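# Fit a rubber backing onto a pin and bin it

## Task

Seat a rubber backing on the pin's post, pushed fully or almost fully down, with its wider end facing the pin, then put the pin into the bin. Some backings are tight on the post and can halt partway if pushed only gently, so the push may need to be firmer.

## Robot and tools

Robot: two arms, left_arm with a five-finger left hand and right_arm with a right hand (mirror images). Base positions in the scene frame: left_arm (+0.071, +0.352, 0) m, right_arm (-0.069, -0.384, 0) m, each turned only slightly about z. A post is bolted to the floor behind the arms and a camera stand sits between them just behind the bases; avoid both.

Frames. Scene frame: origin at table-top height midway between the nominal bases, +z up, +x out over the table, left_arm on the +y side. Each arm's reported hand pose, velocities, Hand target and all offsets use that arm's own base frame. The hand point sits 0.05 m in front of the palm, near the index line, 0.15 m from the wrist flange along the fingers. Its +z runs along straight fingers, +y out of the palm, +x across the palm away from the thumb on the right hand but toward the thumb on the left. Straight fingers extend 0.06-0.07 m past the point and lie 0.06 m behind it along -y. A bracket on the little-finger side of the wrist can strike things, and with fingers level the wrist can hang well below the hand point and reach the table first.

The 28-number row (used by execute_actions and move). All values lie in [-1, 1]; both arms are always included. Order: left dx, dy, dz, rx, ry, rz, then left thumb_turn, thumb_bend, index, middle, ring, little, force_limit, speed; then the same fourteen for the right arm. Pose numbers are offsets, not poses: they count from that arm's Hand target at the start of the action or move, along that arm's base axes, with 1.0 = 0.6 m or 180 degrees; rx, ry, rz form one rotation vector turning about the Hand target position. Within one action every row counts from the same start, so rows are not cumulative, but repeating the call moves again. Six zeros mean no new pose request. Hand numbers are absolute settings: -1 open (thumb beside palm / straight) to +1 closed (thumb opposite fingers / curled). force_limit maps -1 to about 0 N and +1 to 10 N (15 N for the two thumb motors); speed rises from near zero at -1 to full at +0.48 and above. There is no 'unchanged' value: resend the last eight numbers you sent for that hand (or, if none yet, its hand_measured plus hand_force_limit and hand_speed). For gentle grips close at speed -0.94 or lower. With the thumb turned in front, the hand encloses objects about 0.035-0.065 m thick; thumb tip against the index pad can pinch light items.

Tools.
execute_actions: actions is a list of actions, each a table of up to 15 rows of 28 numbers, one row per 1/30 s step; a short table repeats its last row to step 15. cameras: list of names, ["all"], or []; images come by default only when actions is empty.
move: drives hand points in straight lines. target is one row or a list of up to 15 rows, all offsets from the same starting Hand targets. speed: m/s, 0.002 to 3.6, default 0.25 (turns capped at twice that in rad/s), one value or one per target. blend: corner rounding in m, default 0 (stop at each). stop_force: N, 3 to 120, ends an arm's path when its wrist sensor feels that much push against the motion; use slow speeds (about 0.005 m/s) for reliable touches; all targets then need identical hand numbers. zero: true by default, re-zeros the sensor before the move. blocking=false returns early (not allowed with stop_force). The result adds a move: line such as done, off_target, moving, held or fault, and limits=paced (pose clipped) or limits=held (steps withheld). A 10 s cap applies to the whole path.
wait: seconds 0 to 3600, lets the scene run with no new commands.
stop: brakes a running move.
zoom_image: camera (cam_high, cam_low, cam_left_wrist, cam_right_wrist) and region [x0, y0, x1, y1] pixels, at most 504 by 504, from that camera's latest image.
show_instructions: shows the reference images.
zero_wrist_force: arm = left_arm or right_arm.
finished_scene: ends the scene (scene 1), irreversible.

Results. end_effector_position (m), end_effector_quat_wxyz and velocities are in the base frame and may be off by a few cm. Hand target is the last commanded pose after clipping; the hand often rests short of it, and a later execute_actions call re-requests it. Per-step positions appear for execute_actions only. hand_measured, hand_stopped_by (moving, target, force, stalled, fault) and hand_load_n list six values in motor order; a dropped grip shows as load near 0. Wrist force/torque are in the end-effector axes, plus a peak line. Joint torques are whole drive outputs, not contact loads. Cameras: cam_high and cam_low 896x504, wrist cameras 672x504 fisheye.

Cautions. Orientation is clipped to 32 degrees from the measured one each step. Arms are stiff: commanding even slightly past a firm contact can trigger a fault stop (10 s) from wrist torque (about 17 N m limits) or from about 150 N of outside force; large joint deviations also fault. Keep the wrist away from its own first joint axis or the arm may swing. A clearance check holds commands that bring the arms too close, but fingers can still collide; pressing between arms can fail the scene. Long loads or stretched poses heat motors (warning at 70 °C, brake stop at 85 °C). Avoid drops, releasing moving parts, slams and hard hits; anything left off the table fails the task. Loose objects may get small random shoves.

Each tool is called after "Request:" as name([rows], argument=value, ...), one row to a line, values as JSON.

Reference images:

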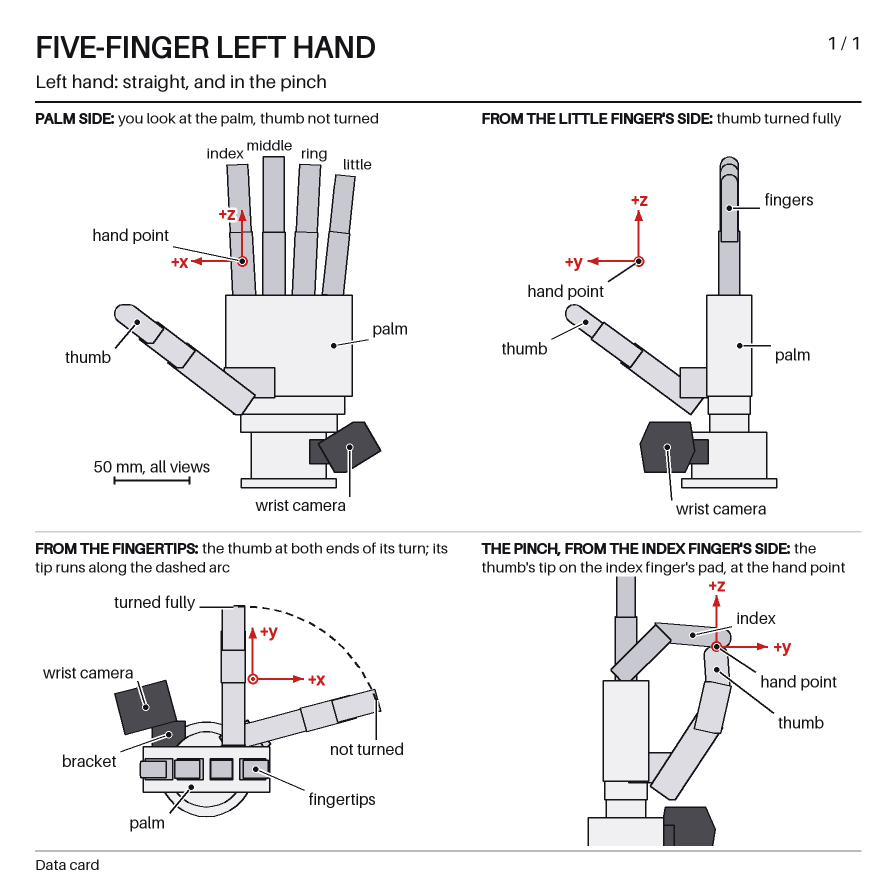

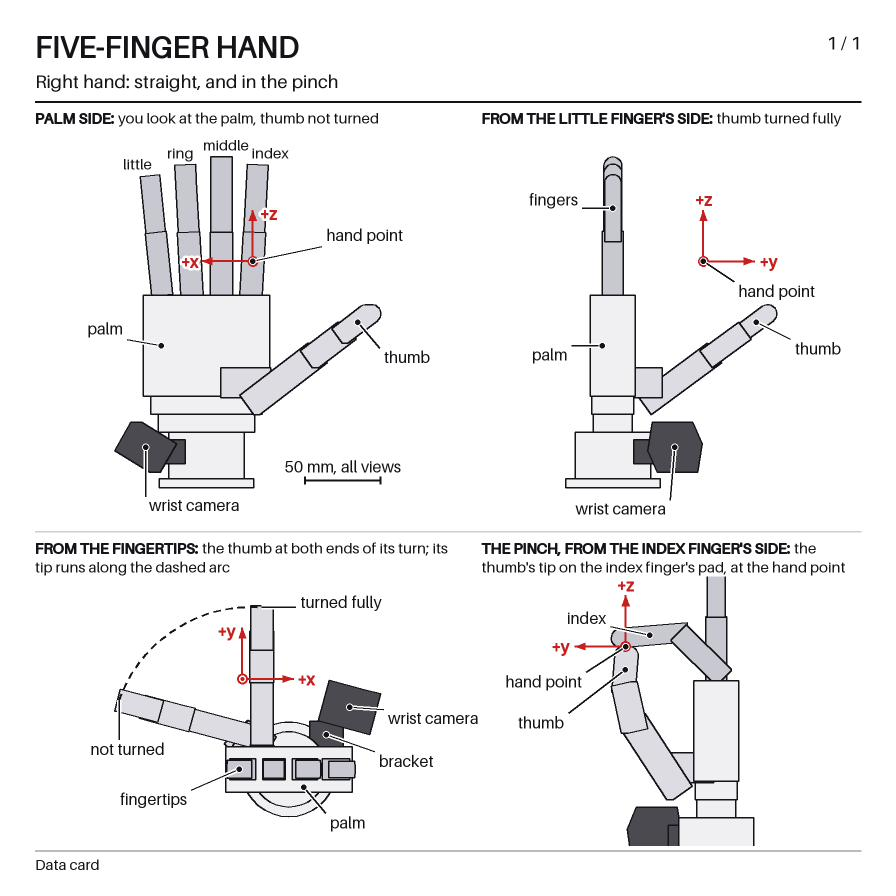

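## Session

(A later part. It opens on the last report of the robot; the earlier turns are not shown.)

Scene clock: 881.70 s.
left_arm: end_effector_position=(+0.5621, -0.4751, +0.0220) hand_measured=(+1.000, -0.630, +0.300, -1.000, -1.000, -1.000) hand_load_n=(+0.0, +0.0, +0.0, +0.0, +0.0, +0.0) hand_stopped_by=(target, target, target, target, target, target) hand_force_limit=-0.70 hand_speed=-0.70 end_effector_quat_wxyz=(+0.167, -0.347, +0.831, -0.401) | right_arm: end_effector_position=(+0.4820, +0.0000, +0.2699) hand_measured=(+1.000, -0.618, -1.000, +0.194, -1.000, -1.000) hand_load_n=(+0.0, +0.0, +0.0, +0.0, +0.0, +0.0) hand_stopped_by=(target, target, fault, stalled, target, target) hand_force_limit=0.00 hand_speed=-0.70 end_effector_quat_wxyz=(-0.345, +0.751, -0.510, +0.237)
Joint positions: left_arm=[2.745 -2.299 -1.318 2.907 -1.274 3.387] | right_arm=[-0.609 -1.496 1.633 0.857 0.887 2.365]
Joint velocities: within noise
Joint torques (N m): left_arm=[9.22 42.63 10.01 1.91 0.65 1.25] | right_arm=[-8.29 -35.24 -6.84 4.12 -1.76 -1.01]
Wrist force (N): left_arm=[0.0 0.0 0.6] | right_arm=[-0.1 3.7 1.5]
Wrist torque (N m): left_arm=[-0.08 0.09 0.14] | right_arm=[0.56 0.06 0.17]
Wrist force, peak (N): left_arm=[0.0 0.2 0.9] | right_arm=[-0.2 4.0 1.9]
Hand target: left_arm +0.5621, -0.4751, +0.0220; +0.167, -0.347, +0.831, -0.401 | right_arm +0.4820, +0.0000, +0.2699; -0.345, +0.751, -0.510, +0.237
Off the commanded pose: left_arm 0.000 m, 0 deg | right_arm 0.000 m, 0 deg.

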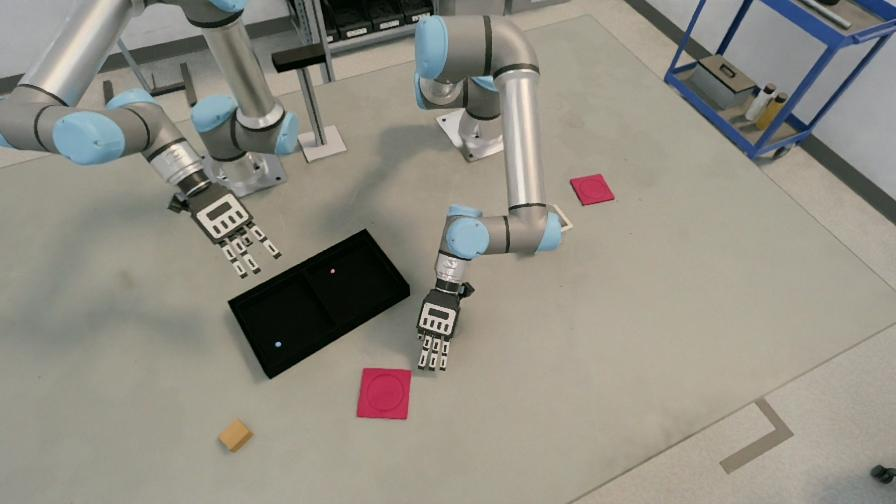

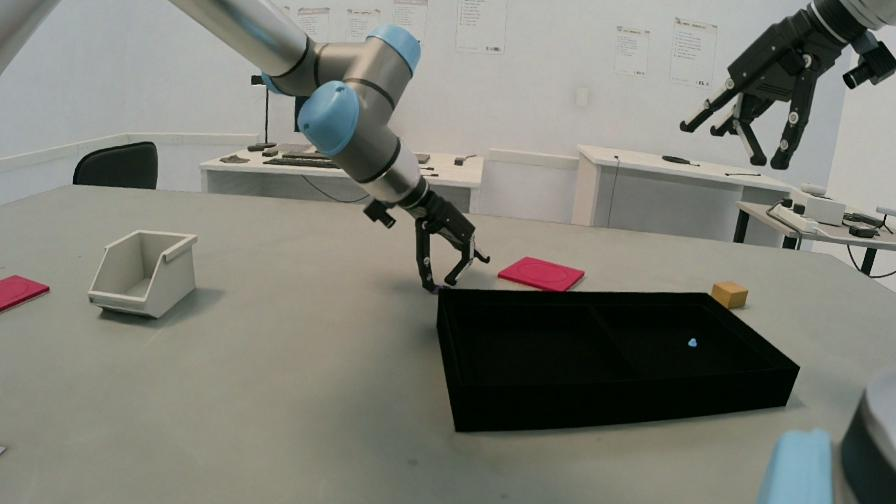

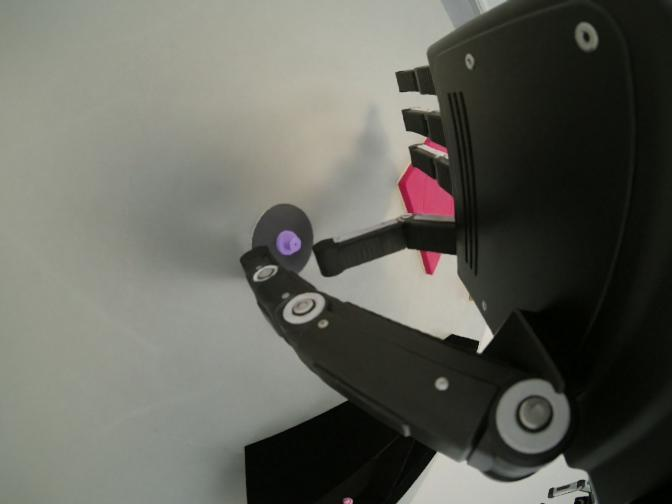

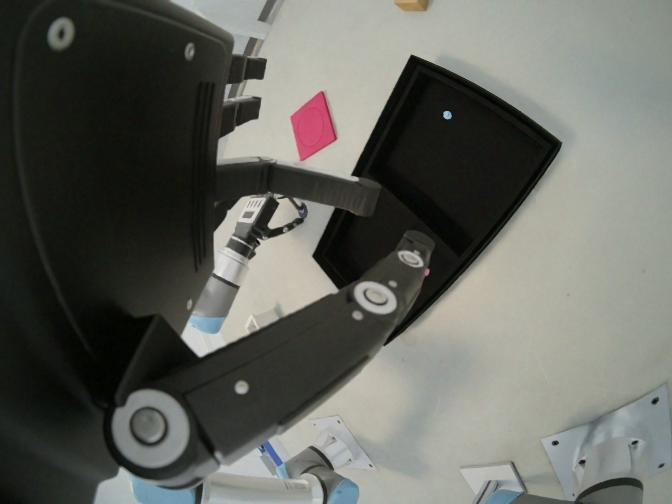

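Request:
move(target=[0,0,-0.0058,0,0,0,1,-0.63,0.3,-1,-1,-1,-0.7,-0.7,0,0,0,0,0,0,1,-0.62,-1,0.1,-1,-1,0.0,-0.7], speed=0.004, stop_force=3, cameras=["cam_left_wrist"])

Request:
zoom_image(camera="cam_left_wrist", region=[220, 180, 380, 300])

Scene clock: 885.90 s.
left_arm: end_effector_position=(+0.5621, -0.4751, +0.0185) hand_measured=(+1.000, -0.630, +0.300, -1.000, -1.000, -1.000) hand_load_n=(+0.0, +0.0, +0.0, +0.0, +0.0, +0.0) hand_stopped_by=(target, target, target, target, target, target) hand_force_limit=-0.70 hand_speed=-0.70 end_effector_quat_wxyz=(+0.167, -0.347, +0.831, -0.401) | right_arm: end_effector_position=(+0.4820, +0.0000, +0.2699) hand_measured=(+1.000, -0.618, -1.000, +0.194, -1.000, -1.000) hand_load_n=(+0.0, +0.0, +0.0, +0.0, +0.0, +0.0) hand_stopped_by=(target, target, fault, stalled, target, target) hand_force_limit=0.00 hand_speed=-0.70 end_effector_quat_wxyz=(-0.345, +0.751, -0.510, +0.237)
Joint positions: left_arm=[2.745 -2.303 -1.321 2.914 -1.274 3.387] | right_arm=[-0.609 -1.496 1.633 0.857 0.887 2.365]
Joint torques (N m): left_arm=[8.78 42.97 9.46 1.92 0.44 1.43] | right_arm=[-9.02 -35.01 -5.93 3.83 -1.98 -0.74]
Wrist force (N): left_arm=[0.0 0.0 0.7] | right_arm=[-0.3 3.8 1.6]
Wrist torque (N m): left_arm=[-0.08 0.09 0.15] | right_arm=[0.57 0.07 0.17]
Wrist force, peak (N): left_arm=[0.1 0.0 0.9] | right_arm=[-0.3 4.2 1.9]
Hand target: left_arm +0.5621, -0.4751, +0.0185; +0.167, -0.347, +0.831, -0.401 | right_arm +0.4820, +0.0000, +0.2699; -0.345, +0.751, -0.510, +0.237
Off the commanded pose: left_arm 0.000 m, 0 deg | right_arm 0.000 m, 0 deg.
move: done

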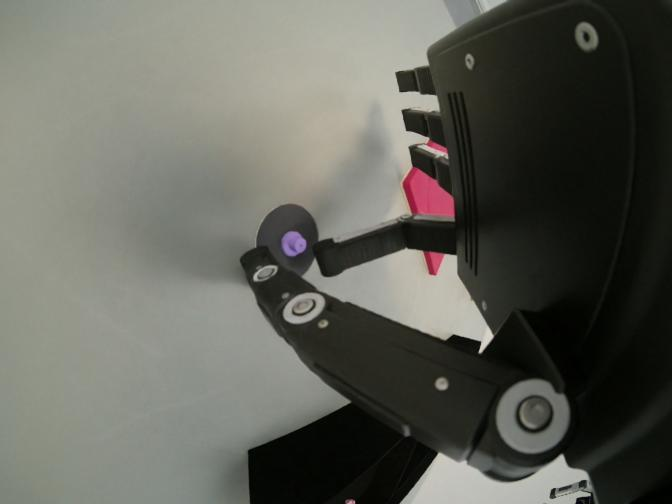

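Scaled by 3.150 from the camera's image (finer frame: 960x720).

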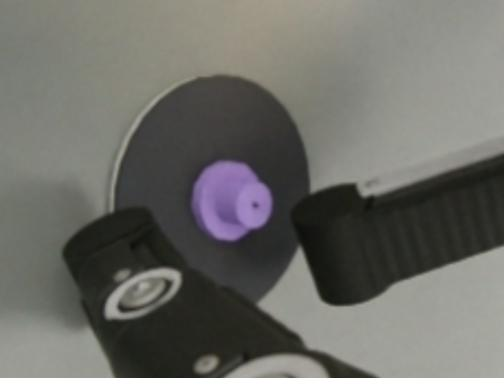

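Request:
move(target=[0,0,-0.0083,0,0,0,1,-0.63,0.3,-1,-1,-1,-0.7,-0.7,0,0,0,0,0,0,1,-0.62,-1,0.1,-1,-1,0.0,-0.7], speed=0.003, stop_force=3, cameras=["cam_left_wrist"])

Request:
zoom_image(camera="cam_left_wrist", region=[220, 180, 380, 300])

Scene clock: 889.00 s.
left_arm: end_effector_position=(+0.5621, -0.4751, +0.0166) hand_measured=(+1.000, -0.630, +0.300, -1.000, -1.000, -1.000) hand_load_n=(+0.0, +0.0, +0.5, +0.0, +0.0, +0.0) hand_stopped_by=(target, target, target, target, target, target) hand_force_limit=-0.70 hand_speed=-0.70 end_effector_quat_wxyz=(+0.167, -0.347, +0.831, -0.401) | right_arm: end_effector_position=(+0.4820, +0.0000, +0.2699) hand_measured=(+1.000, -0.618, -1.000, +0.194, -1.000, -1.000) hand_load_n=(+0.0, +0.0, +0.0, +0.0, +0.0, +0.0) hand_stopped_by=(target, target, fault, stalled, target, target) hand_force_limit=0.00 hand_speed=-0.70 end_effector_quat_wxyz=(-0.345, +0.751, -0.510, +0.237)
Joint positions: left_arm=[2.745 -2.305 -1.322 2.918 -1.274 3.387] | right_arm=[-0.609 -1.496 1.633 0.857 0.887 2.365]
Joint torques (N m): left_arm=[9.33 56.12 18.98 -1.46 0.36 0.92] | right_arm=[-9.86 -36.37 -6.45 3.82 -1.99 -0.94]
Wrist force (N): left_arm=[0.8 -3.5 -3.7] | right_arm=[-0.3 4.0 1.6]
Wrist torque (N m): left_arm=[-0.30 -0.09 0.22] | right_arm=[0.59 0.07 0.17]
Wrist force, peak (N): left_arm=[0.7 -3.8 -3.7] | right_arm=[-0.4 4.2 1.5]
Hand target: left_arm +0.5621, -0.4751, +0.0167; +0.167, -0.347, +0.831, -0.401 (not the last commanded pose) | right_arm +0.4820, +0.0000, +0.2699; -0.345, +0.751, -0.510, +0.237
Off the commanded pose: left_arm 0.003 m, 0 deg | right_arm 0.000 m, 0 deg.
move: contact (left_arm)

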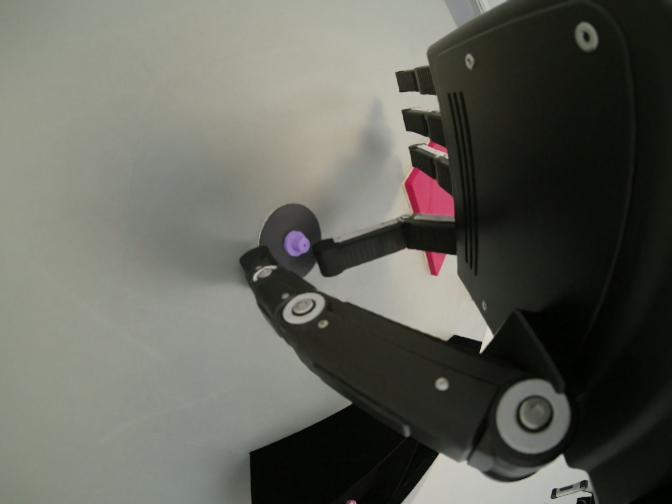

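Scaled by 3.150 from the camera's image (finer frame: 960x720).

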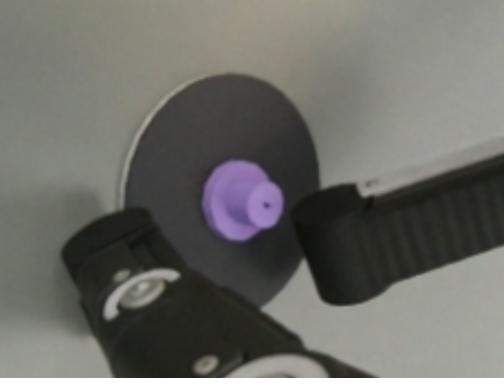

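Request:
move(target=[0,0,0.0025,0,0,0,1,-0.63,0.3,-1,-1,-1,-0.7,-0.7,0,0,0,0,0,0,1,-0.62,-1,0.1,-1,-1,0.0,-0.7], speed=0.01)

Request:
move(target=[0,0,0,0,0,0,1,-0.5,0.33,-1,-1,-1,-0.7,-0.95,0,0,0,0,0,0,1,-0.62,-1,0.1,-1,-1,0.0,-0.7], speed=0.01, cameras=["cam_left_wrist"])

Request:
zoom_image(camera="cam_left_wrist", region=[220, 180, 380, 300])

Scene clock: 892.13 s.
left_arm: end_effector_position=(+0.5621, -0.4751, +0.0182) hand_measured=(+1.000, -0.630, +0.300, -1.000, -1.000, -1.000) hand_load_n=(+0.0, +0.0, +0.0, +0.0, +0.0, +0.0) hand_stopped_by=(target, target, target, target, target, target) hand_force_limit=-0.70 hand_speed=-0.70 end_effector_quat_wxyz=(+0.167, -0.347, +0.831, -0.401) | right_arm: end_effector_position=(+0.4820, +0.0000, +0.2699) hand_measured=(+1.000, -0.618, -1.000, +0.194, -1.000, -1.000) hand_load_n=(+0.5, +0.0, +0.0, +0.0, +0.0, +0.0) hand_stopped_by=(target, target, fault, stalled, target, target) hand_force_limit=0.00 hand_speed=-0.70 end_effector_quat_wxyz=(-0.345, +0.751, -0.510, +0.237)
Joint positions: left_arm=[2.745 -2.303 -1.321 2.915 -1.274 3.387] | right_arm=[-0.609 -1.496 1.633 0.857 0.887 2.365]
Joint torques (N m): left_arm=[9.13 62.08 25.2 -1.46 0.5 0.84] | right_arm=[-9.38 -35.5 -6.71 3.76 -2.01 -0.72]
Wrist force (N): left_arm=[0.1 0.0 0.6] | right_arm=[-0.2 3.8 1.7]
Wrist torque (N m): left_arm=[-0.07 0.08 0.16] | right_arm=[0.56 0.07 0.18]
Wrist force, peak (N): left_arm=[0.8 -3.7 -3.7] | right_arm=[0.1 4.2 1.8]
Hand target: left_arm +0.5621, -0.4751, +0.0182; +0.167, -0.347, +0.831, -0.401 | right_arm +0.4820, +0.0000, +0.2699; -0.345, +0.751, -0.510, +0.237
Off the commanded pose: left_arm 0.000 m, 0 deg | right_arm 0.000 m, 0 deg.
move: done

Scene clock: 894.13 s.
left_arm: end_effector_position=(+0.5621, -0.4751, +0.0182) hand_measured=(+1.000, -0.500, +0.330, -1.000, -1.000, -1.000) hand_load_n=(+0.0, +0.0, +0.0, +0.0, +0.0, +0.0) hand_stopped_by=(target, target, target, target, target, target) hand_force_limit=-0.70 hand_speed=-0.95 end_effector_quat_wxyz=(+0.167, -0.347, +0.831, -0.401) | right_arm: end_effector_position=(+0.4820, +0.0000, +0.2699) hand_measured=(+1.000, -0.618, -1.000, +0.194, -1.000, -1.000) hand_load_n=(+0.0, +0.0, -0.5, +0.0, +0.0, +0.0) hand_stopped_by=(target, target, fault, stalled, target, target) hand_force_limit=0.00 hand_speed=-0.70 end_effector_quat_wxyz=(-0.345, +0.751, -0.510, +0.237)
Joint positions: left_arm=[2.745 -2.303 -1.321 2.915 -1.274 3.387] | right_arm=[-0.609 -1.496 1.633 0.857 0.887 2.365]
Joint torques (N m): left_arm=[9.46 61.5 25.42 -1.53 0.25 0.77] | right_arm=[-9.04 -35.68 -6.27 3.74 -1.8 -0.83]
Wrist force (N): left_arm=[-0.2 0.1 0.5] | right_arm=[-0.2 3.8 1.6]
Wrist torque (N m): left_arm=[-0.05 0.11 0.13] | right_arm=[0.57 0.06 0.18]
Wrist force, peak (N): left_arm=[-0.2 0.2 0.9] | right_arm=[-0.1 4.1 1.7]
Hand target: left_arm +0.5621, -0.4751, +0.0182; +0.167, -0.347, +0.831, -0.401 | right_arm +0.4820, +0.0000, +0.2699; -0.345, +0.751, -0.510, +0.237
Off the commanded pose: left_arm 0.000 m, 0 deg | right_arm 0.000 m, 0 deg.
move: done

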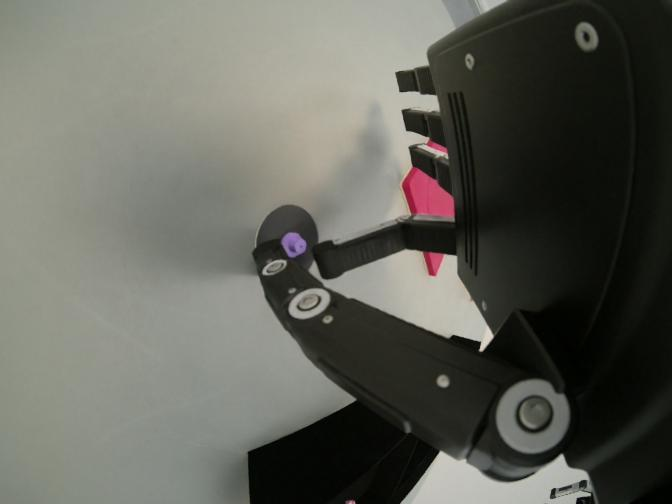

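Scaled by 3.150 from the camera's image (finer frame: 960x720).

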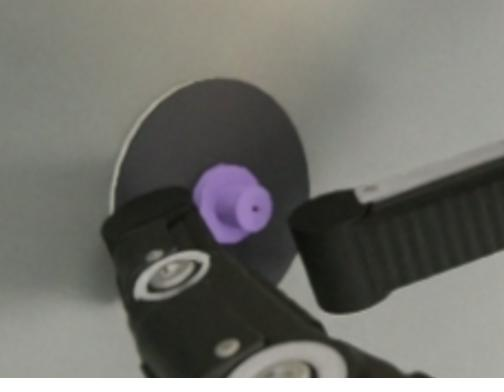

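Request:
move(target=[0.0035,0.0035,0,0,0,0,1,-0.5,0.33,-1,-1,-1,-0.7,-0.95,0,0,0,0,0,0,1,-0.62,-1,0.1,-1,-1,0.0,-0.7], speed=0.01)

Request:
move(target=[0,0,0,0,0,0,1,-0.45,0.36,-1,-1,-1,-0.7,-0.95,0,0,0,0,0,0,1,-0.62,-1,0.1,-1,-1,0.0,-0.7], speed=0.01, cameras=["cam_left_wrist"])

Request:
zoom_image(camera="cam_left_wrist", region=[220, 180, 380, 300])

Scene clock: 899.83 s.
left_arm: end_effector_position=(+0.5641, -0.4731, +0.0182) hand_measured=(+1.000, -0.500, +0.330, -1.000, -1.000, -1.000) hand_load_n=(+0.0, +0.0, +0.0, +0.0, +0.0, +0.0) hand_stopped_by=(target, target, target, target, target, target) hand_force_limit=-0.70 hand_speed=-0.95 end_effector_quat_wxyz=(+0.167, -0.347, +0.831, -0.401) | right_arm: end_effector_position=(+0.4820, +0.0000, +0.2699) hand_measured=(+1.000, -0.618, -1.000, +0.194, -1.000, -1.000) hand_load_n=(+0.0, +0.0, +0.0, +0.0, +0.0, +0.0) hand_stopped_by=(target, target, fault, stalled, target, target) hand_force_limit=0.00 hand_speed=-0.70 end_effector_quat_wxyz=(-0.345, +0.751, -0.510, +0.237)
Joint positions: left_arm=[2.75 -2.304 -1.319 2.913 -1.27 3.39] | right_arm=[-0.609 -1.496 1.633 0.857 0.887 2.365]
Joint torques (N m): left_arm=[9.87 43.22 24.79 -1.5 0.64 1.41] | right_arm=[-9.31 -35.75 -6.65 3.66 -1.98 -0.72]
Wrist force (N): left_arm=[-0.1 0.2 0.7] | right_arm=[-0.3 3.6 1.7]
Wrist torque (N m): left_arm=[-0.05 0.11 0.13] | right_arm=[0.53 0.09 0.16]
Wrist force, peak (N): left_arm=[-0.1 0.0 0.9] | right_arm=[-0.2 4.1 1.9]
Hand target: left_arm +0.5642, -0.4730, +0.0182; +0.167, -0.347, +0.831, -0.401 | right_arm +0.4820, +0.0000, +0.2699; -0.345, +0.751, -0.510, +0.237
Off the commanded pose: left_arm 0.000 m, 0 deg | right_arm 0.000 m, 0 deg.
move: done

Scene clock: 900.73 s.
left_arm: end_effector_position=(+0.5642, -0.4730, +0.0182) hand_measured=(+1.000, -0.450, +0.360, -1.000, -1.000, -1.000) hand_load_n=(+0.0, +0.5, +0.0, +0.0, +0.0, +0.0) hand_stopped_by=(target, target, target, target, target, target) hand_force_limit=-0.70 hand_speed=-0.95 end_effector_quat_wxyz=(+0.167, -0.347, +0.831, -0.401) | right_arm: end_effector_position=(+0.4820, +0.0000, +0.2699) hand_measured=(+1.000, -0.618, -1.000, +0.194, -1.000, -1.000) hand_load_n=(+0.0, +0.0, +0.0, +0.0, +0.0, +0.0) hand_stopped_by=(target, target, fault, stalled, target, target) hand_force_limit=0.00 hand_speed=-0.70 end_effector_quat_wxyz=(-0.345, +0.751, -0.510, +0.237)
Joint positions: left_arm=[2.75 -2.304 -1.319 2.913 -1.27 3.39] | right_arm=[-0.609 -1.496 1.633 0.857 0.887 2.365]
Joint torques (N m): left_arm=[10.11 43.04 25.22 -1.43 0.54 1.33] | right_arm=[-8.26 -35.8 -6.77 3.88 -1.95 -0.47]
Wrist force (N): left_arm=[0.0 0.3 0.6] | right_arm=[-0.4 3.8 1.4]
Wrist torque (N m): left_arm=[-0.02 0.10 0.14] | right_arm=[0.58 0.10 0.16]
Wrist force, peak (N): left_arm=[0.0 0.0 0.9] | right_arm=[0.0 4.0 1.7]
Hand target: left_arm +0.5642, -0.4730, +0.0182; +0.167, -0.347, +0.831, -0.401 | right_arm +0.4820, +0.0000, +0.2699; -0.345, +0.751, -0.510, +0.237
Off the commanded pose: left_arm 0.000 m, 0 deg | right_arm 0.000 m, 0 deg.
move: done

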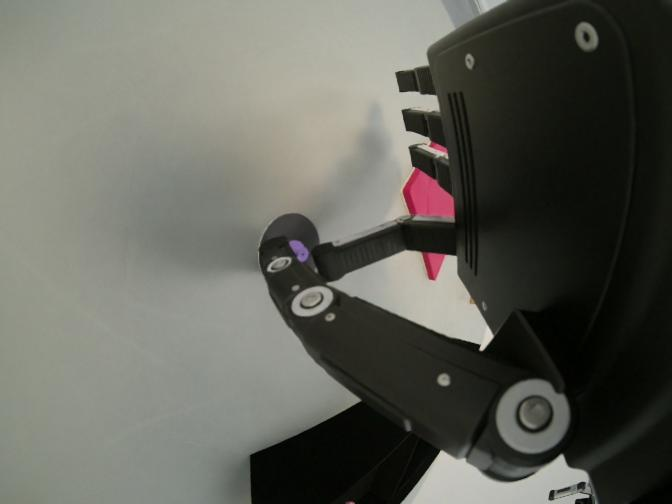

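Scaled by 3.150 from the camera's image (finer frame: 960x720).

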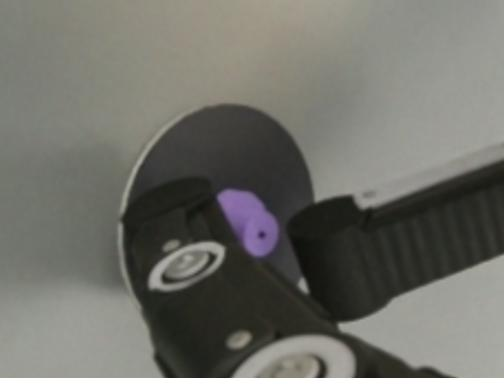

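Request:
move(target=[0,0,0,0,0,0,1,-0.43,0.4,-1,-1,-1,-0.6,-0.95,0,0,0,0,0,0,1,-0.62,-1,0.1,-1,-1,0.0,-0.7], speed=0.01, cameras=[])

Request:
move(target=[0,0,0,0,0,0,1,-0.41,0.44,-1,-1,-1,-0.5,-0.95,0,0,0,0,0,0,1,-0.62,-1,0.1,-1,-1,0.0,-0.7], speed=0.01, cameras=["cam_left_wrist"])

Request:
zoom_image(camera="cam_left_wrist", region=[220, 180, 380, 300])

Scene clock: 904.00 s.
left_arm: end_effector_position=(+0.5642, -0.4730, +0.0182) hand_measured=(+1.000, -0.430, +0.400, -1.000, -1.000, -1.000) hand_load_n=(+0.5, +0.0, +0.0, +0.0, -0.5, +0.0) hand_stopped_by=(target, target, target, target, target, target) hand_force_limit=-0.60 hand_speed=-0.95 end_effector_quat_wxyz=(+0.167, -0.347, +0.831, -0.401) | right_arm: end_effector_position=(+0.4820, +0.0000, +0.2699) hand_measured=(+1.000, -0.618, -1.000, +0.194, -1.000, -1.000) hand_load_n=(+0.0, +0.0, -0.5, +0.0, +0.0, +0.0) hand_stopped_by=(target, target, fault, stalled, target, target) hand_force_limit=0.00 hand_speed=-0.70 end_effector_quat_wxyz=(-0.345, +0.751, -0.510, +0.237)
Joint positions: left_arm=[2.75 -2.304 -1.319 2.913 -1.27 3.39] | right_arm=[-0.609 -1.496 1.633 0.857 0.887 2.365]
Joint torques (N m): left_arm=[9.87 42.73 24.84 -1.51 0.54 1.29] | right_arm=[-9.55 -35.31 -6.38 3.83 -1.82 -0.37]
Wrist force (N): left_arm=[-0.2 0.0 0.7] | right_arm=[-0.2 3.7 1.9]
Wrist torque (N m): left_arm=[-0.07 0.12 0.14] | right_arm=[0.53 0.06 0.17]
Wrist force, peak (N): left_arm=[-0.1 0.1 1.0] | right_arm=[-0.3 4.0 1.9]
Hand target: left_arm +0.5642, -0.4730, +0.0182; +0.167, -0.347, +0.831, -0.401 | right_arm +0.4820, +0.0000, +0.2699; -0.345, +0.751, -0.510, +0.237
Off the commanded pose: left_arm 0.000 m, 0 deg | right_arm 0.000 m, 0 deg.
move: done

Scene clock: 904.53 s.
left_arm: end_effector_position=(+0.5642, -0.4730, +0.0182) hand_measured=(+1.000, -0.410, +0.440, -1.000, -1.000, -1.000) hand_load_n=(+0.0, +0.0, +0.0, -0.5, +0.0, +0.0) hand_stopped_by=(target, target, target, target, target, target) hand_force_limit=-0.50 hand_speed=-0.95 end_effector_quat_wxyz=(+0.167, -0.347, +0.831, -0.401) | right_arm: end_effector_position=(+0.4820, +0.0000, +0.2699) hand_measured=(+1.000, -0.618, -1.000, +0.194, -1.000, -1.000) hand_load_n=(+0.0, +0.0, +0.0, +0.0, +0.0, +0.0) hand_stopped_by=(target, target, fault, stalled, target, target) hand_force_limit=0.00 hand_speed=-0.70 end_effector_quat_wxyz=(-0.345, +0.751, -0.510, +0.237)
Joint positions: left_arm=[2.75 -2.304 -1.319 2.913 -1.27 3.39] | right_arm=[-0.609 -1.496 1.633 0.857 0.887 2.365]
Joint torques (N m): left_arm=[9.29 42.86 24.11 -1.51 0.71 1.45] | right_arm=[-8.5 -34.63 -6.62 3.79 -1.92 -0.44]
Wrist force (N): left_arm=[-0.2 0.2 0.8] | right_arm=[-0.3 4.0 1.5]
Wrist torque (N m): left_arm=[-0.05 0.12 0.13] | right_arm=[0.61 0.08 0.18]
Wrist force, peak (N): left_arm=[0.0 0.2 0.9] | right_arm=[-0.2 4.0 1.7]
Hand target: left_arm +0.5642, -0.4730, +0.0182; +0.167, -0.347, +0.831, -0.401 | right_arm +0.4820, +0.0000, +0.2699; -0.345, +0.751, -0.510, +0.237
Off the commanded pose: left_arm 0.000 m, 0 deg | right_arm 0.000 m, 0 deg.
move: done

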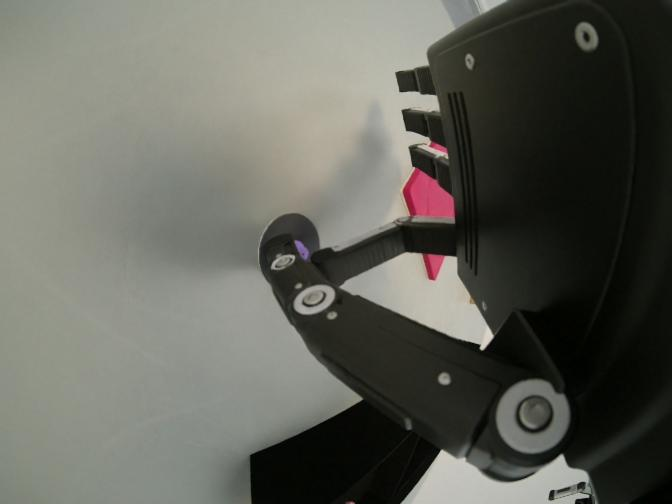

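Scaled by 3.150 from the camera's image (finer frame: 960x720).

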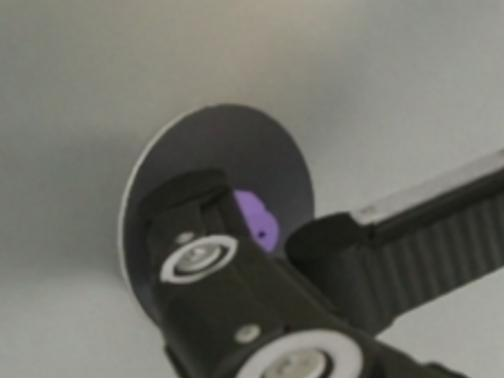

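Request:
move(target=[0,0,0,0,0,0,1,-0.41,0.38,-1,-1,-1,-0.5,-0.9,0,0,0,0,0,0,1,-0.62,-1,0.1,-1,-1,0.0,-0.7], speed=0.01, cameras=[])

Request:
move(target=[0,0,-0.0045,0,0,0,1,-0.41,0.38,-1,-1,-1,-0.5,-0.9,0,0,0,0,0,0,1,-0.62,-1,0.1,-1,-1,0.0,-0.7], speed=0.004, stop_force=3, cameras=["cam_left_wrist"])

Request:
zoom_image(camera="cam_left_wrist", region=[220, 180, 380, 300])

Scene clock: 915.90 s.
left_arm: end_effector_position=(+0.5642, -0.4730, +0.0182) hand_measured=(+1.000, -0.410, +0.380, -1.000, -1.000, -1.000) hand_load_n=(+0.0, +0.0, +0.0, +0.0, +0.0, +0.0) hand_stopped_by=(target, target, target, target, target, target) hand_force_limit=-0.50 hand_speed=-0.90 end_effector_quat_wxyz=(+0.167, -0.347, +0.831, -0.401) | right_arm: end_effector_position=(+0.4820, +0.0000, +0.2699) hand_measured=(+1.000, -0.618, -1.000, +0.194, -1.000, -1.000) hand_load_n=(+0.0, +0.0, +0.0, +0.0, +0.0, +0.0) hand_stopped_by=(target, target, fault, stalled, target, target) hand_force_limit=0.00 hand_speed=-0.70 end_effector_quat_wxyz=(-0.345, +0.751, -0.510, +0.237)
Joint positions: left_arm=[2.75 -2.304 -1.319 2.913 -1.27 3.39] | right_arm=[-0.609 -1.496 1.633 0.857 0.887 2.365]
Joint torques (N m): left_arm=[9.03 43.29 24.54 -1.47 0.62 1.35] | right_arm=[-8.14 -34.79 -6.58 3.76 -1.89 -0.65]
Wrist force (N): left_arm=[-0.2 -0.1 0.6] | right_arm=[-0.1 3.5 1.9]
Wrist torque (N m): left_arm=[-0.08 0.12 0.14] | right_arm=[0.51 0.05 0.18]
Wrist force, peak (N): left_arm=[0.0 0.2 0.9] | right_arm=[0.1 4.2 1.8]
Hand target: left_arm +0.5642, -0.4730, +0.0182; +0.167, -0.347, +0.831, -0.401 | right_arm +0.4820, +0.0000, +0.2699; -0.345, +0.751, -0.510, +0.237
Off the commanded pose: left_arm 0.000 m, 0 deg | right_arm 0.000 m, 0 deg.
move: done

Scene clock: 917.30 s.
left_arm: end_effector_position=(+0.5642, -0.4730, +0.0155) hand_measured=(+1.000, -0.410, +0.380, -1.000, -1.000, -1.000) hand_load_n=(+0.0, +0.0, +0.0, -0.5, +0.0, -0.5) hand_stopped_by=(target, target, target, target, target, target) hand_force_limit=-0.50 hand_speed=-0.90 end_effector_quat_wxyz=(+0.167, -0.347, +0.831, -0.401) | right_arm: end_effector_position=(+0.4820, +0.0000, +0.2699) hand_measured=(+1.000, -0.618, -1.000, +0.194, -1.000, -1.000) hand_load_n=(+0.0, +0.0, +0.0, +0.0, +0.0, +0.0) hand_stopped_by=(target, target, fault, stalled, target, target) hand_force_limit=0.00 hand_speed=-0.70 end_effector_quat_wxyz=(-0.345, +0.751, -0.510, +0.237)
Joint positions: left_arm=[2.75 -2.307 -1.321 2.918 -1.27 3.39] | right_arm=[-0.609 -1.496 1.633 0.857 0.887 2.365]
Joint torques (N m): left_arm=[8.11 42.62 10.44 1.93 0.56 1.27] | right_arm=[-9.48 -34.83 -6.95 3.68 -1.82 -0.33]
Wrist force (N): left_arm=[0.0 0.0 0.6] | right_arm=[-0.1 3.7 1.7]
Wrist torque (N m): left_arm=[-0.06 0.09 0.15] | right_arm=[0.56 0.04 0.18]
Wrist force, peak (N): left_arm=[-0.1 0.0 0.9] | right_arm=[0.1 4.2 1.6]
Hand target: left_arm +0.5642, -0.4730, +0.0155; +0.167, -0.347, +0.831, -0.401 | right_arm +0.4820, +0.0000, +0.2699; -0.345, +0.751, -0.510, +0.237
Off the commanded pose: left_arm 0.000 m, 0 deg | right_arm 0.000 m, 0 deg.
move: done

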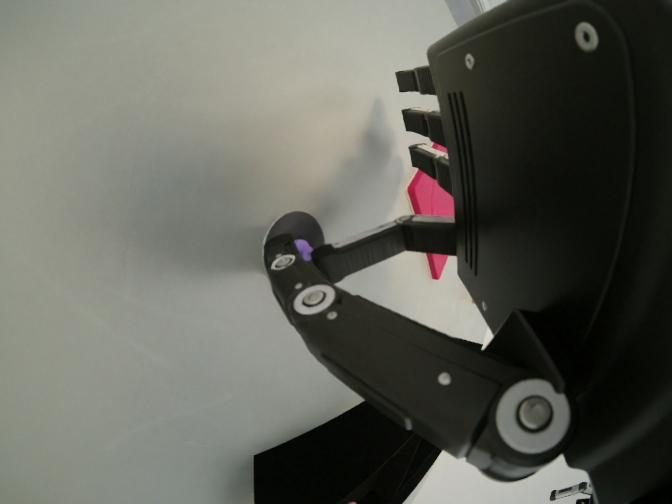

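Scaled by 3.150 from the camera's image (finer frame: 960x720).

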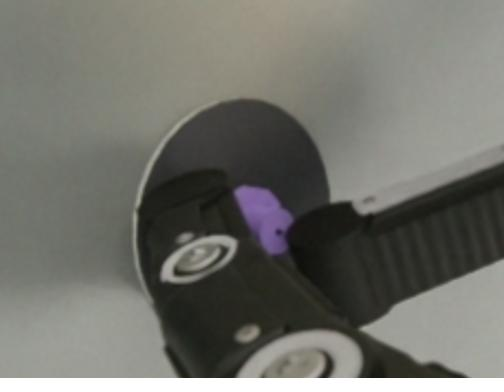

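Request:
move(target=[0,0,0,0,0,0,1,-0.36,0.38,-1,-1,-1,-0.5,-0.95,0,0,0,0,0,0,1,-0.62,-1,0.1,-1,-1,0.0,-0.7], speed=0.01, cameras=["cam_left_wrist"])

Request:
zoom_image(camera="cam_left_wrist", region=[220, 180, 380, 300])

Scene clock: 918.90 s.
left_arm: end_effector_position=(+0.5642, -0.4730, +0.0155) hand_measured=(+1.000, -0.360, +0.380, -1.000, -1.000, -1.000) hand_load_n=(+0.0, +0.5, +0.0, +0.0, +0.0, +0.0) hand_stopped_by=(target, target, target, target, target, target) hand_force_limit=-0.50 hand_speed=-0.95 end_effector_quat_wxyz=(+0.167, -0.347, +0.831, -0.401) | right_arm: end_effector_position=(+0.4820, +0.0000, +0.2699) hand_measured=(+1.000, -0.618, -1.000, +0.194, -1.000, -1.000) hand_load_n=(+0.0, +0.0, +0.0, +0.0, +0.0, +0.0) hand_stopped_by=(target, target, fault, stalled, target, target) hand_force_limit=0.00 hand_speed=-0.70 end_effector_quat_wxyz=(-0.345, +0.751, -0.510, +0.237)
Joint positions: left_arm=[2.75 -2.307 -1.321 2.918 -1.27 3.39] | right_arm=[-0.609 -1.496 1.633 0.857 0.887 2.365]
Joint torques (N m): left_arm=[10.09 43.51 10.22 1.78 0.67 1.1] | right_arm=[-9.45 -35.32 -6.18 3.62 -1.83 -0.32]
Wrist force (N): left_arm=[0.2 -0.4 0.3] | right_arm=[-0.1 3.9 1.7]
Wrist torque (N m): left_arm=[-0.10 0.06 0.16] | right_arm=[0.58 0.04 0.19]
Wrist force, peak (N): left_arm=[0.0 -0.1 0.8] | right_arm=[-0.1 4.0 1.8]
Hand target: left_arm +0.5642, -0.4730, +0.0155; +0.167, -0.347, +0.831, -0.401 | right_arm +0.4820, +0.0000, +0.2699; -0.345, +0.751, -0.510, +0.237
Off the commanded pose: left_arm 0.000 m, 0 deg | right_arm 0.000 m, 0 deg.
move: done

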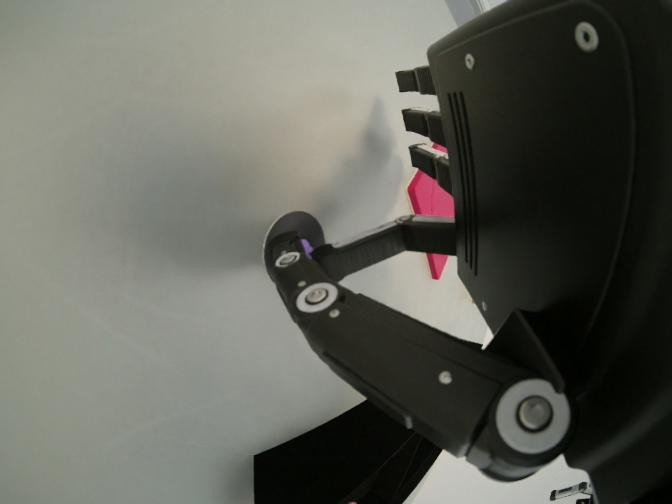

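Scaled by 3.150 from the camera's image (finer frame: 960x720).

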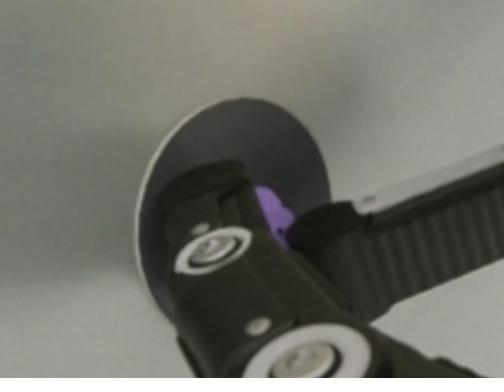

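Request:
move(target=[0,0,0,0,0,0,1,-0.31,0.38,-1,-1,-1,-0.4,-0.95,0,0,0,0,0,0,1,-0.62,-1,0.1,-1,-1,0.0,-0.7], speed=0.01, cameras=[])

Request:
move(target=[0,0,0,0,0,0,1,-0.26,0.38,-1,-1,-1,-0.4,-0.95,0,0,0,0,0,0,1,-0.62,-1,0.1,-1,-1,0.0,-0.7], speed=0.01, cameras=["cam_left_wrist"])

Request:
zoom_image(camera="cam_left_wrist", region=[220, 180, 380, 300])

Scene clock: 920.73 s.
left_arm: end_effector_position=(+0.5642, -0.4730, +0.0155) hand_measured=(+1.000, -0.312, +0.380, -1.000, -1.000, -1.000) hand_load_n=(+0.0, +4.5, +0.0, +0.0, +0.0, +0.0) hand_stopped_by=(target, target, target, target, target, target) hand_force_limit=-0.40 hand_speed=-0.95 end_effector_quat_wxyz=(+0.167, -0.347, +0.831, -0.401) | right_arm: end_effector_position=(+0.4820, +0.0000, +0.2699) hand_measured=(+1.000, -0.618, -1.000, +0.194, -1.000, -1.000) hand_load_n=(+0.0, +0.0, +0.0, +0.0, +0.0, +0.0) hand_stopped_by=(target, target, fault, stalled, target, target) hand_force_limit=0.00 hand_speed=-0.70 end_effector_quat_wxyz=(-0.345, +0.751, -0.510, +0.237)
Joint positions: left_arm=[2.75 -2.307 -1.321 2.918 -1.27 3.39] | right_arm=[-0.609 -1.496 1.633 0.857 0.887 2.365]
Joint torques (N m): left_arm=[8.93 43.16 9.43 1.86 0.48 0.81] | right_arm=[-8.59 -34.84 -6.27 3.84 -1.73 -0.12]
Wrist force (N): left_arm=[0.1 -0.8 -0.3] | right_arm=[0.0 3.6 1.6]
Wrist torque (N m): left_arm=[-0.11 0.06 0.16] | right_arm=[0.55 0.03 0.18]
Wrist force, peak (N): left_arm=[0.1 -0.8 -0.3] | right_arm=[0.1 4.1 1.8]
Hand target: left_arm +0.5642, -0.4730, +0.0155; +0.167, -0.347, +0.831, -0.401 | right_arm +0.4820, +0.0000, +0.2699; -0.345, +0.751, -0.510, +0.237
Off the commanded pose: left_arm 0.000 m, 0 deg | right_arm 0.000 m, 0 deg.
move: done

Scene clock: 921.23 s.
left_arm: end_effector_position=(+0.5642, -0.4730, +0.0155) hand_measured=(+1.000, -0.312, +0.380, -1.000, -1.000, -1.000) hand_load_n=(+0.0, +4.5, +0.0, +0.0, +0.0, +0.0) hand_stopped_by=(target, force, target, target, target, target) hand_force_limit=-0.40 hand_speed=-0.95 end_effector_quat_wxyz=(+0.167, -0.347, +0.831, -0.401) | right_arm: end_effector_position=(+0.4820, +0.0000, +0.2699) hand_measured=(+1.000, -0.618, -1.000, +0.194, -1.000, -1.000) hand_load_n=(+0.0, +0.0, +0.0, +0.5, +0.0, +0.0) hand_stopped_by=(target, target, fault, stalled, target, target) hand_force_limit=0.00 hand_speed=-0.70 end_effector_quat_wxyz=(-0.345, +0.751, -0.510, +0.237)
Joint positions: left_arm=[2.75 -2.307 -1.321 2.918 -1.27 3.39] | right_arm=[-0.609 -1.496 1.633 0.857 0.887 2.365]
Joint torques (N m): left_arm=[8.86 43.43 10.18 1.82 0.6 0.66] | right_arm=[-8.89 -34.94 -7.55 3.86 -1.82 -0.12]
Wrist force (N): left_arm=[0.0 -0.7 -0.1] | right_arm=[-0.3 3.8 1.7]
Wrist torque (N m): left_arm=[-0.10 0.08 0.15] | right_arm=[0.57 0.08 0.17]
Wrist force, peak (N): left_arm=[0.0 -1.0 0.0] | right_arm=[-0.3 4.1 1.5]
Hand target: left_arm +0.5642, -0.4730, +0.0155; +0.167, -0.347, +0.831, -0.401 | right_arm +0.4820, +0.0000, +0.2699; -0.345, +0.751, -0.510, +0.237
Off the commanded pose: left_arm 0.000 m, 0 deg | right_arm 0.000 m, 0 deg.
move: done

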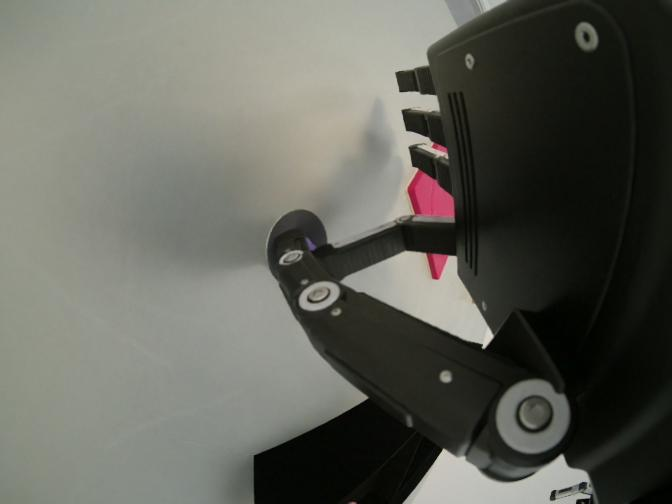

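Scaled by 3.150 from the camera's image (finer frame: 960x720).

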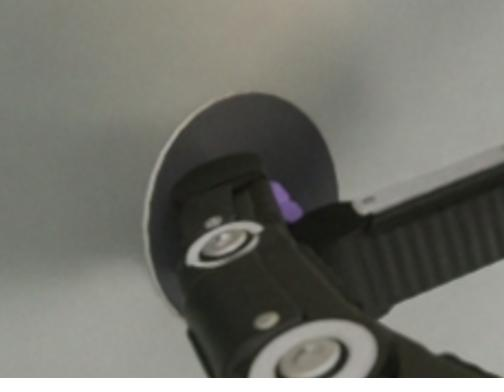

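Request:
move(target=[0,0,0,0,0,0,1,-0.25,0.42,-1,-1,-1,-0.1,-0.95,0,0,0,0,0,0,1,-0.62,-1,0.1,-1,-1,0.0,-0.7], speed=0.01, cameras=[])

Request:
move(target=[0,0,0.005,0,0,0,1,-0.25,0.42,-1,-1,-1,-0.1,-0.95,0,0,0,0,0,0,1,-0.62,-1,0.1,-1,-1,0.0,-0.7], speed=0.005, cameras=["cam_left_wrist"])

Request:
zoom_image(camera="cam_left_wrist", region=[220, 180, 380, 300])

Scene clock: 922.97 s.
left_arm: end_effector_position=(+0.5642, -0.4730, +0.0155) hand_measured=(+1.000, -0.304, +0.402, -1.000, -1.000, -1.000) hand_load_n=(+0.0, +6.5, +4.5, -0.5, +0.0, +0.0) hand_stopped_by=(target, force, force, target, target, target) hand_force_limit=-0.10 hand_speed=-0.95 end_effector_quat_wxyz=(+0.167, -0.347, +0.831, -0.401) | right_arm: end_effector_position=(+0.4820, +0.0000, +0.2699) hand_measured=(+1.000, -0.618, -1.000, +0.194, -1.000, -1.000) hand_load_n=(+0.0, +0.0, +0.0, +0.0, +0.0, +0.0) hand_stopped_by=(target, target, fault, stalled, target, target) hand_force_limit=0.00 hand_speed=-0.70 end_effector_quat_wxyz=(-0.345, +0.751, -0.510, +0.237)
Joint positions: left_arm=[2.75 -2.307 -1.321 2.918 -1.27 3.39] | right_arm=[-0.609 -1.496 1.633 0.857 0.887 2.365]
Joint torques (N m): left_arm=[8.99 43.64 10.15 1.79 0.71 0.42] | right_arm=[-8.2 -35.64 -6.75 3.74 -1.92 -0.1]
Wrist force (N): left_arm=[0.0 0.1 0.6] | right_arm=[-0.3 3.5 1.6]
Wrist torque (N m): left_arm=[-0.06 0.09 0.14] | right_arm=[0.52 0.08 0.16]
Wrist force, peak (N): left_arm=[0.1 -1.1 -0.1] | right_arm=[-0.4 4.1 1.7]
Hand target: left_arm +0.5642, -0.4730, +0.0155; +0.167, -0.347, +0.831, -0.401 | right_arm +0.4820, +0.0000, +0.2699; -0.345, +0.751, -0.510, +0.237
Off the commanded pose: left_arm 0.000 m, 0 deg | right_arm 0.000 m, 0 deg.
move: done

Scene clock: 923.80 s.
left_arm: end_effector_position=(+0.5642, -0.4730, +0.0185) hand_measured=(+1.000, -0.304, +0.402, -1.000, -1.000, -1.000) hand_load_n=(+0.0, +6.5, +4.5, +0.0, +0.0, +0.0) hand_stopped_by=(target, force, force, target, target, target) hand_force_limit=-0.10 hand_speed=-0.95 end_effector_quat_wxyz=(+0.167, -0.347, +0.831, -0.401) | right_arm: end_effector_position=(+0.4820, +0.0000, +0.2699) hand_measured=(+1.000, -0.618, -1.000, +0.194, -1.000, -1.000) hand_load_n=(+0.0, -0.5, +0.0, +0.0, +0.0, +0.0) hand_stopped_by=(target, target, fault, stalled, target, target) hand_force_limit=0.00 hand_speed=-0.70 end_effector_quat_wxyz=(-0.345, +0.751, -0.510, +0.237)
Joint positions: left_arm=[2.75 -2.304 -1.319 2.912 -1.27 3.39] | right_arm=[-0.609 -1.496 1.633 0.857 0.887 2.365]
Joint torques (N m): left_arm=[8.98 61.48 26.03 -1.57 0.61 0.26] | right_arm=[-8.23 -34.56 -8.7 3.7 -1.89 -0.28]
Wrist force (N): left_arm=[-0.1 0.1 0.6] | right_arm=[0.0 3.7 1.8]
Wrist torque (N m): left_arm=[-0.07 0.10 0.14] | right_arm=[0.55 0.04 0.18]
Wrist force, peak (N): left_arm=[0.0 0.1 0.8] | right_arm=[-0.1 4.0 1.9]
Hand target: left_arm +0.5642, -0.4730, +0.0185; +0.167, -0.347, +0.831, -0.401 | right_arm +0.4820, +0.0000, +0.2699; -0.345, +0.751, -0.510, +0.237
Off the commanded pose: left_arm 0.000 m, 0 deg | right_arm 0.000 m, 0 deg.
move: done

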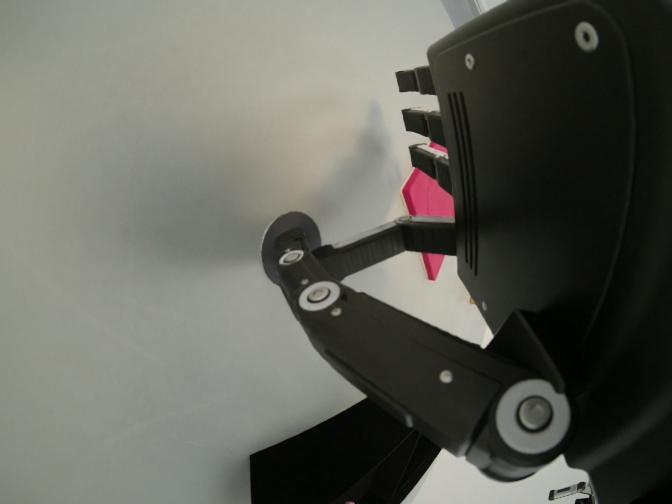

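Scaled by 3.150 from the camera's image (finer frame: 960x720).

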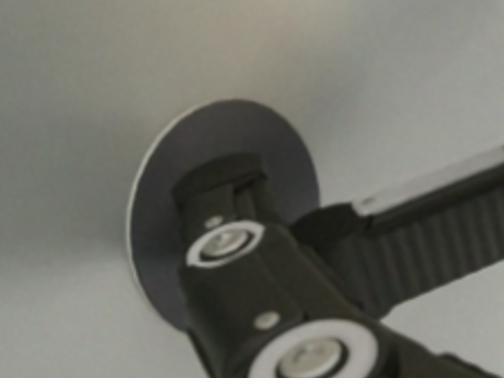

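Request:
move(target=[0,0,0,0,0,0,1,-0.42,0.36,-1,-1,-1,-0.5,-0.9,0,0,0,0,0,0,1,-0.62,-1,0.1,-1,-1,0.0,-0.7], speed=0.01, cameras=[])

Request:
move(target=[0,0,-0.0083,0,0,0,1,-0.42,0.36,-1,-1,-1,-0.5,-0.9,0,0,0,0,0,0,1,-0.62,-1,0.1,-1,-1,0.0,-0.7], speed=0.004, stop_force=3, cameras=["cam_left_wrist"])

Request:
zoom_image(camera="cam_left_wrist", region=[220, 180, 380, 300])

Scene clock: 926.80 s.
left_arm: end_effector_position=(+0.5642, -0.4730, +0.0185) hand_measured=(+1.000, -0.420, +0.360, -1.000, -1.000, -1.000) hand_load_n=(+0.0, +0.0, +0.0, +0.0, +0.0, +0.0) hand_stopped_by=(target, target, target, target, target, target) hand_force_limit=-0.50 hand_speed=-0.90 end_effector_quat_wxyz=(+0.167, -0.347, +0.831, -0.401) | right_arm: end_effector_position=(+0.4820, +0.0000, +0.2699) hand_measured=(+1.000, -0.618, -1.000, +0.194, -1.000, -1.000) hand_load_n=(+0.0, +0.0, +0.0, +0.0, +0.0, +0.0) hand_stopped_by=(target, target, fault, stalled, target, target) hand_force_limit=0.00 hand_speed=-0.70 end_effector_quat_wxyz=(-0.345, +0.751, -0.510, +0.237)
Joint positions: left_arm=[2.75 -2.304 -1.318 2.912 -1.27 3.39] | right_arm=[-0.609 -1.496 1.633 0.857 0.887 2.365]
Joint torques (N m): left_arm=[9.5 61.82 24.89 -1.44 0.53 -0.63] | right_arm=[-7.8 -34.81 -6.75 3.71 -1.77 -0.05]
Wrist force (N): left_arm=[0.0 0.0 0.7] | right_arm=[-0.2 3.8 1.8]
Wrist torque (N m): left_arm=[-0.08 0.09 0.15] | right_arm=[0.56 0.05 0.18]
Wrist force, peak (N): left_arm=[0.0 0.1 0.8] | right_arm=[-0.3 4.2 1.6]
Hand target: left_arm +0.5642, -0.4730, +0.0185; +0.167, -0.347, +0.831, -0.401 | right_arm +0.4820, +0.0000, +0.2699; -0.345, +0.751, -0.510, +0.237
Off the commanded pose: left_arm 0.000 m, 0 deg | right_arm 0.000 m, 0 deg.
move: done

Scene clock: 929.10 s.
left_arm: end_effector_position=(+0.5642, -0.4730, +0.0147) hand_measured=(+1.000, -0.420, +0.360, -1.000, -1.000, -1.000) hand_load_n=(+0.0, +0.0, -1.0, +0.0, +0.0, +0.0) hand_stopped_by=(target, target, target, target, target, target) hand_force_limit=-0.50 hand_speed=-0.90 end_effector_quat_wxyz=(+0.167, -0.347, +0.831, -0.401) | right_arm: end_effector_position=(+0.4820, +0.0000, +0.2699) hand_measured=(+1.000, -0.618, -1.000, +0.194, -1.000, -1.000) hand_load_n=(+0.0, +0.0, -0.5, +0.0, +0.0, +0.0) hand_stopped_by=(target, target, fault, stalled, target, target) hand_force_limit=0.00 hand_speed=-0.70 end_effector_quat_wxyz=(-0.345, +0.751, -0.510, +0.237)
Joint positions: left_arm=[2.75 -2.308 -1.322 2.92 -1.27 3.39] | right_arm=[-0.609 -1.496 1.633 0.857 0.887 2.365]
Joint torques (N m): left_arm=[9.55 58.66 23.78 -1.62 0.48 -0.42] | right_arm=[-8.24 -35.49 -6.84 3.8 -1.79 -0.3]
Wrist force (N): left_arm=[0.6 -2.7 -2.2] | right_arm=[-0.3 3.6 1.6]
Wrist torque (N m): left_arm=[-0.20 0.00 0.19] | right_arm=[0.56 0.08 0.17]
Wrist force, peak (N): left_arm=[1.0 -4.4 -3.8] | right_arm=[-0.1 4.1 1.8]
Hand target: left_arm +0.5642, -0.4730, +0.0147; +0.167, -0.347, +0.831, -0.401 (not the last commanded pose) | right_arm +0.4820, +0.0000, +0.2699; -0.345, +0.751, -0.510, +0.237
Off the commanded pose: left_arm 0.001 m, 0 deg | right_arm 0.000 m, 0 deg.
move: contact (left_arm)

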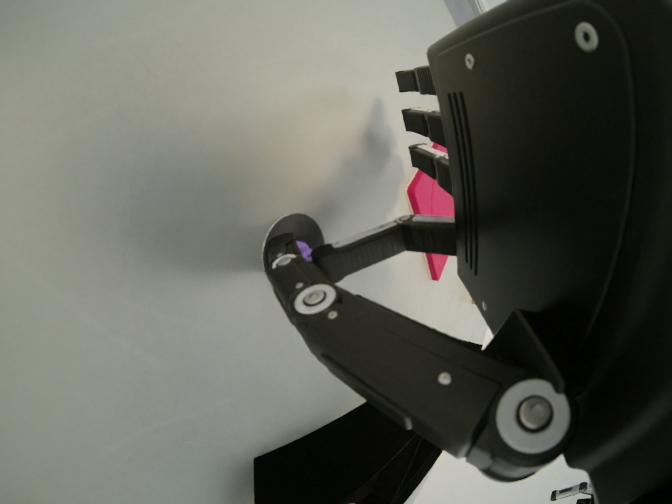

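Scaled by 3.150 from the camera's image (finer frame: 960x720).

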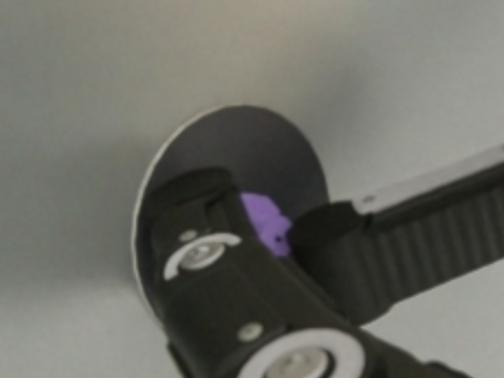

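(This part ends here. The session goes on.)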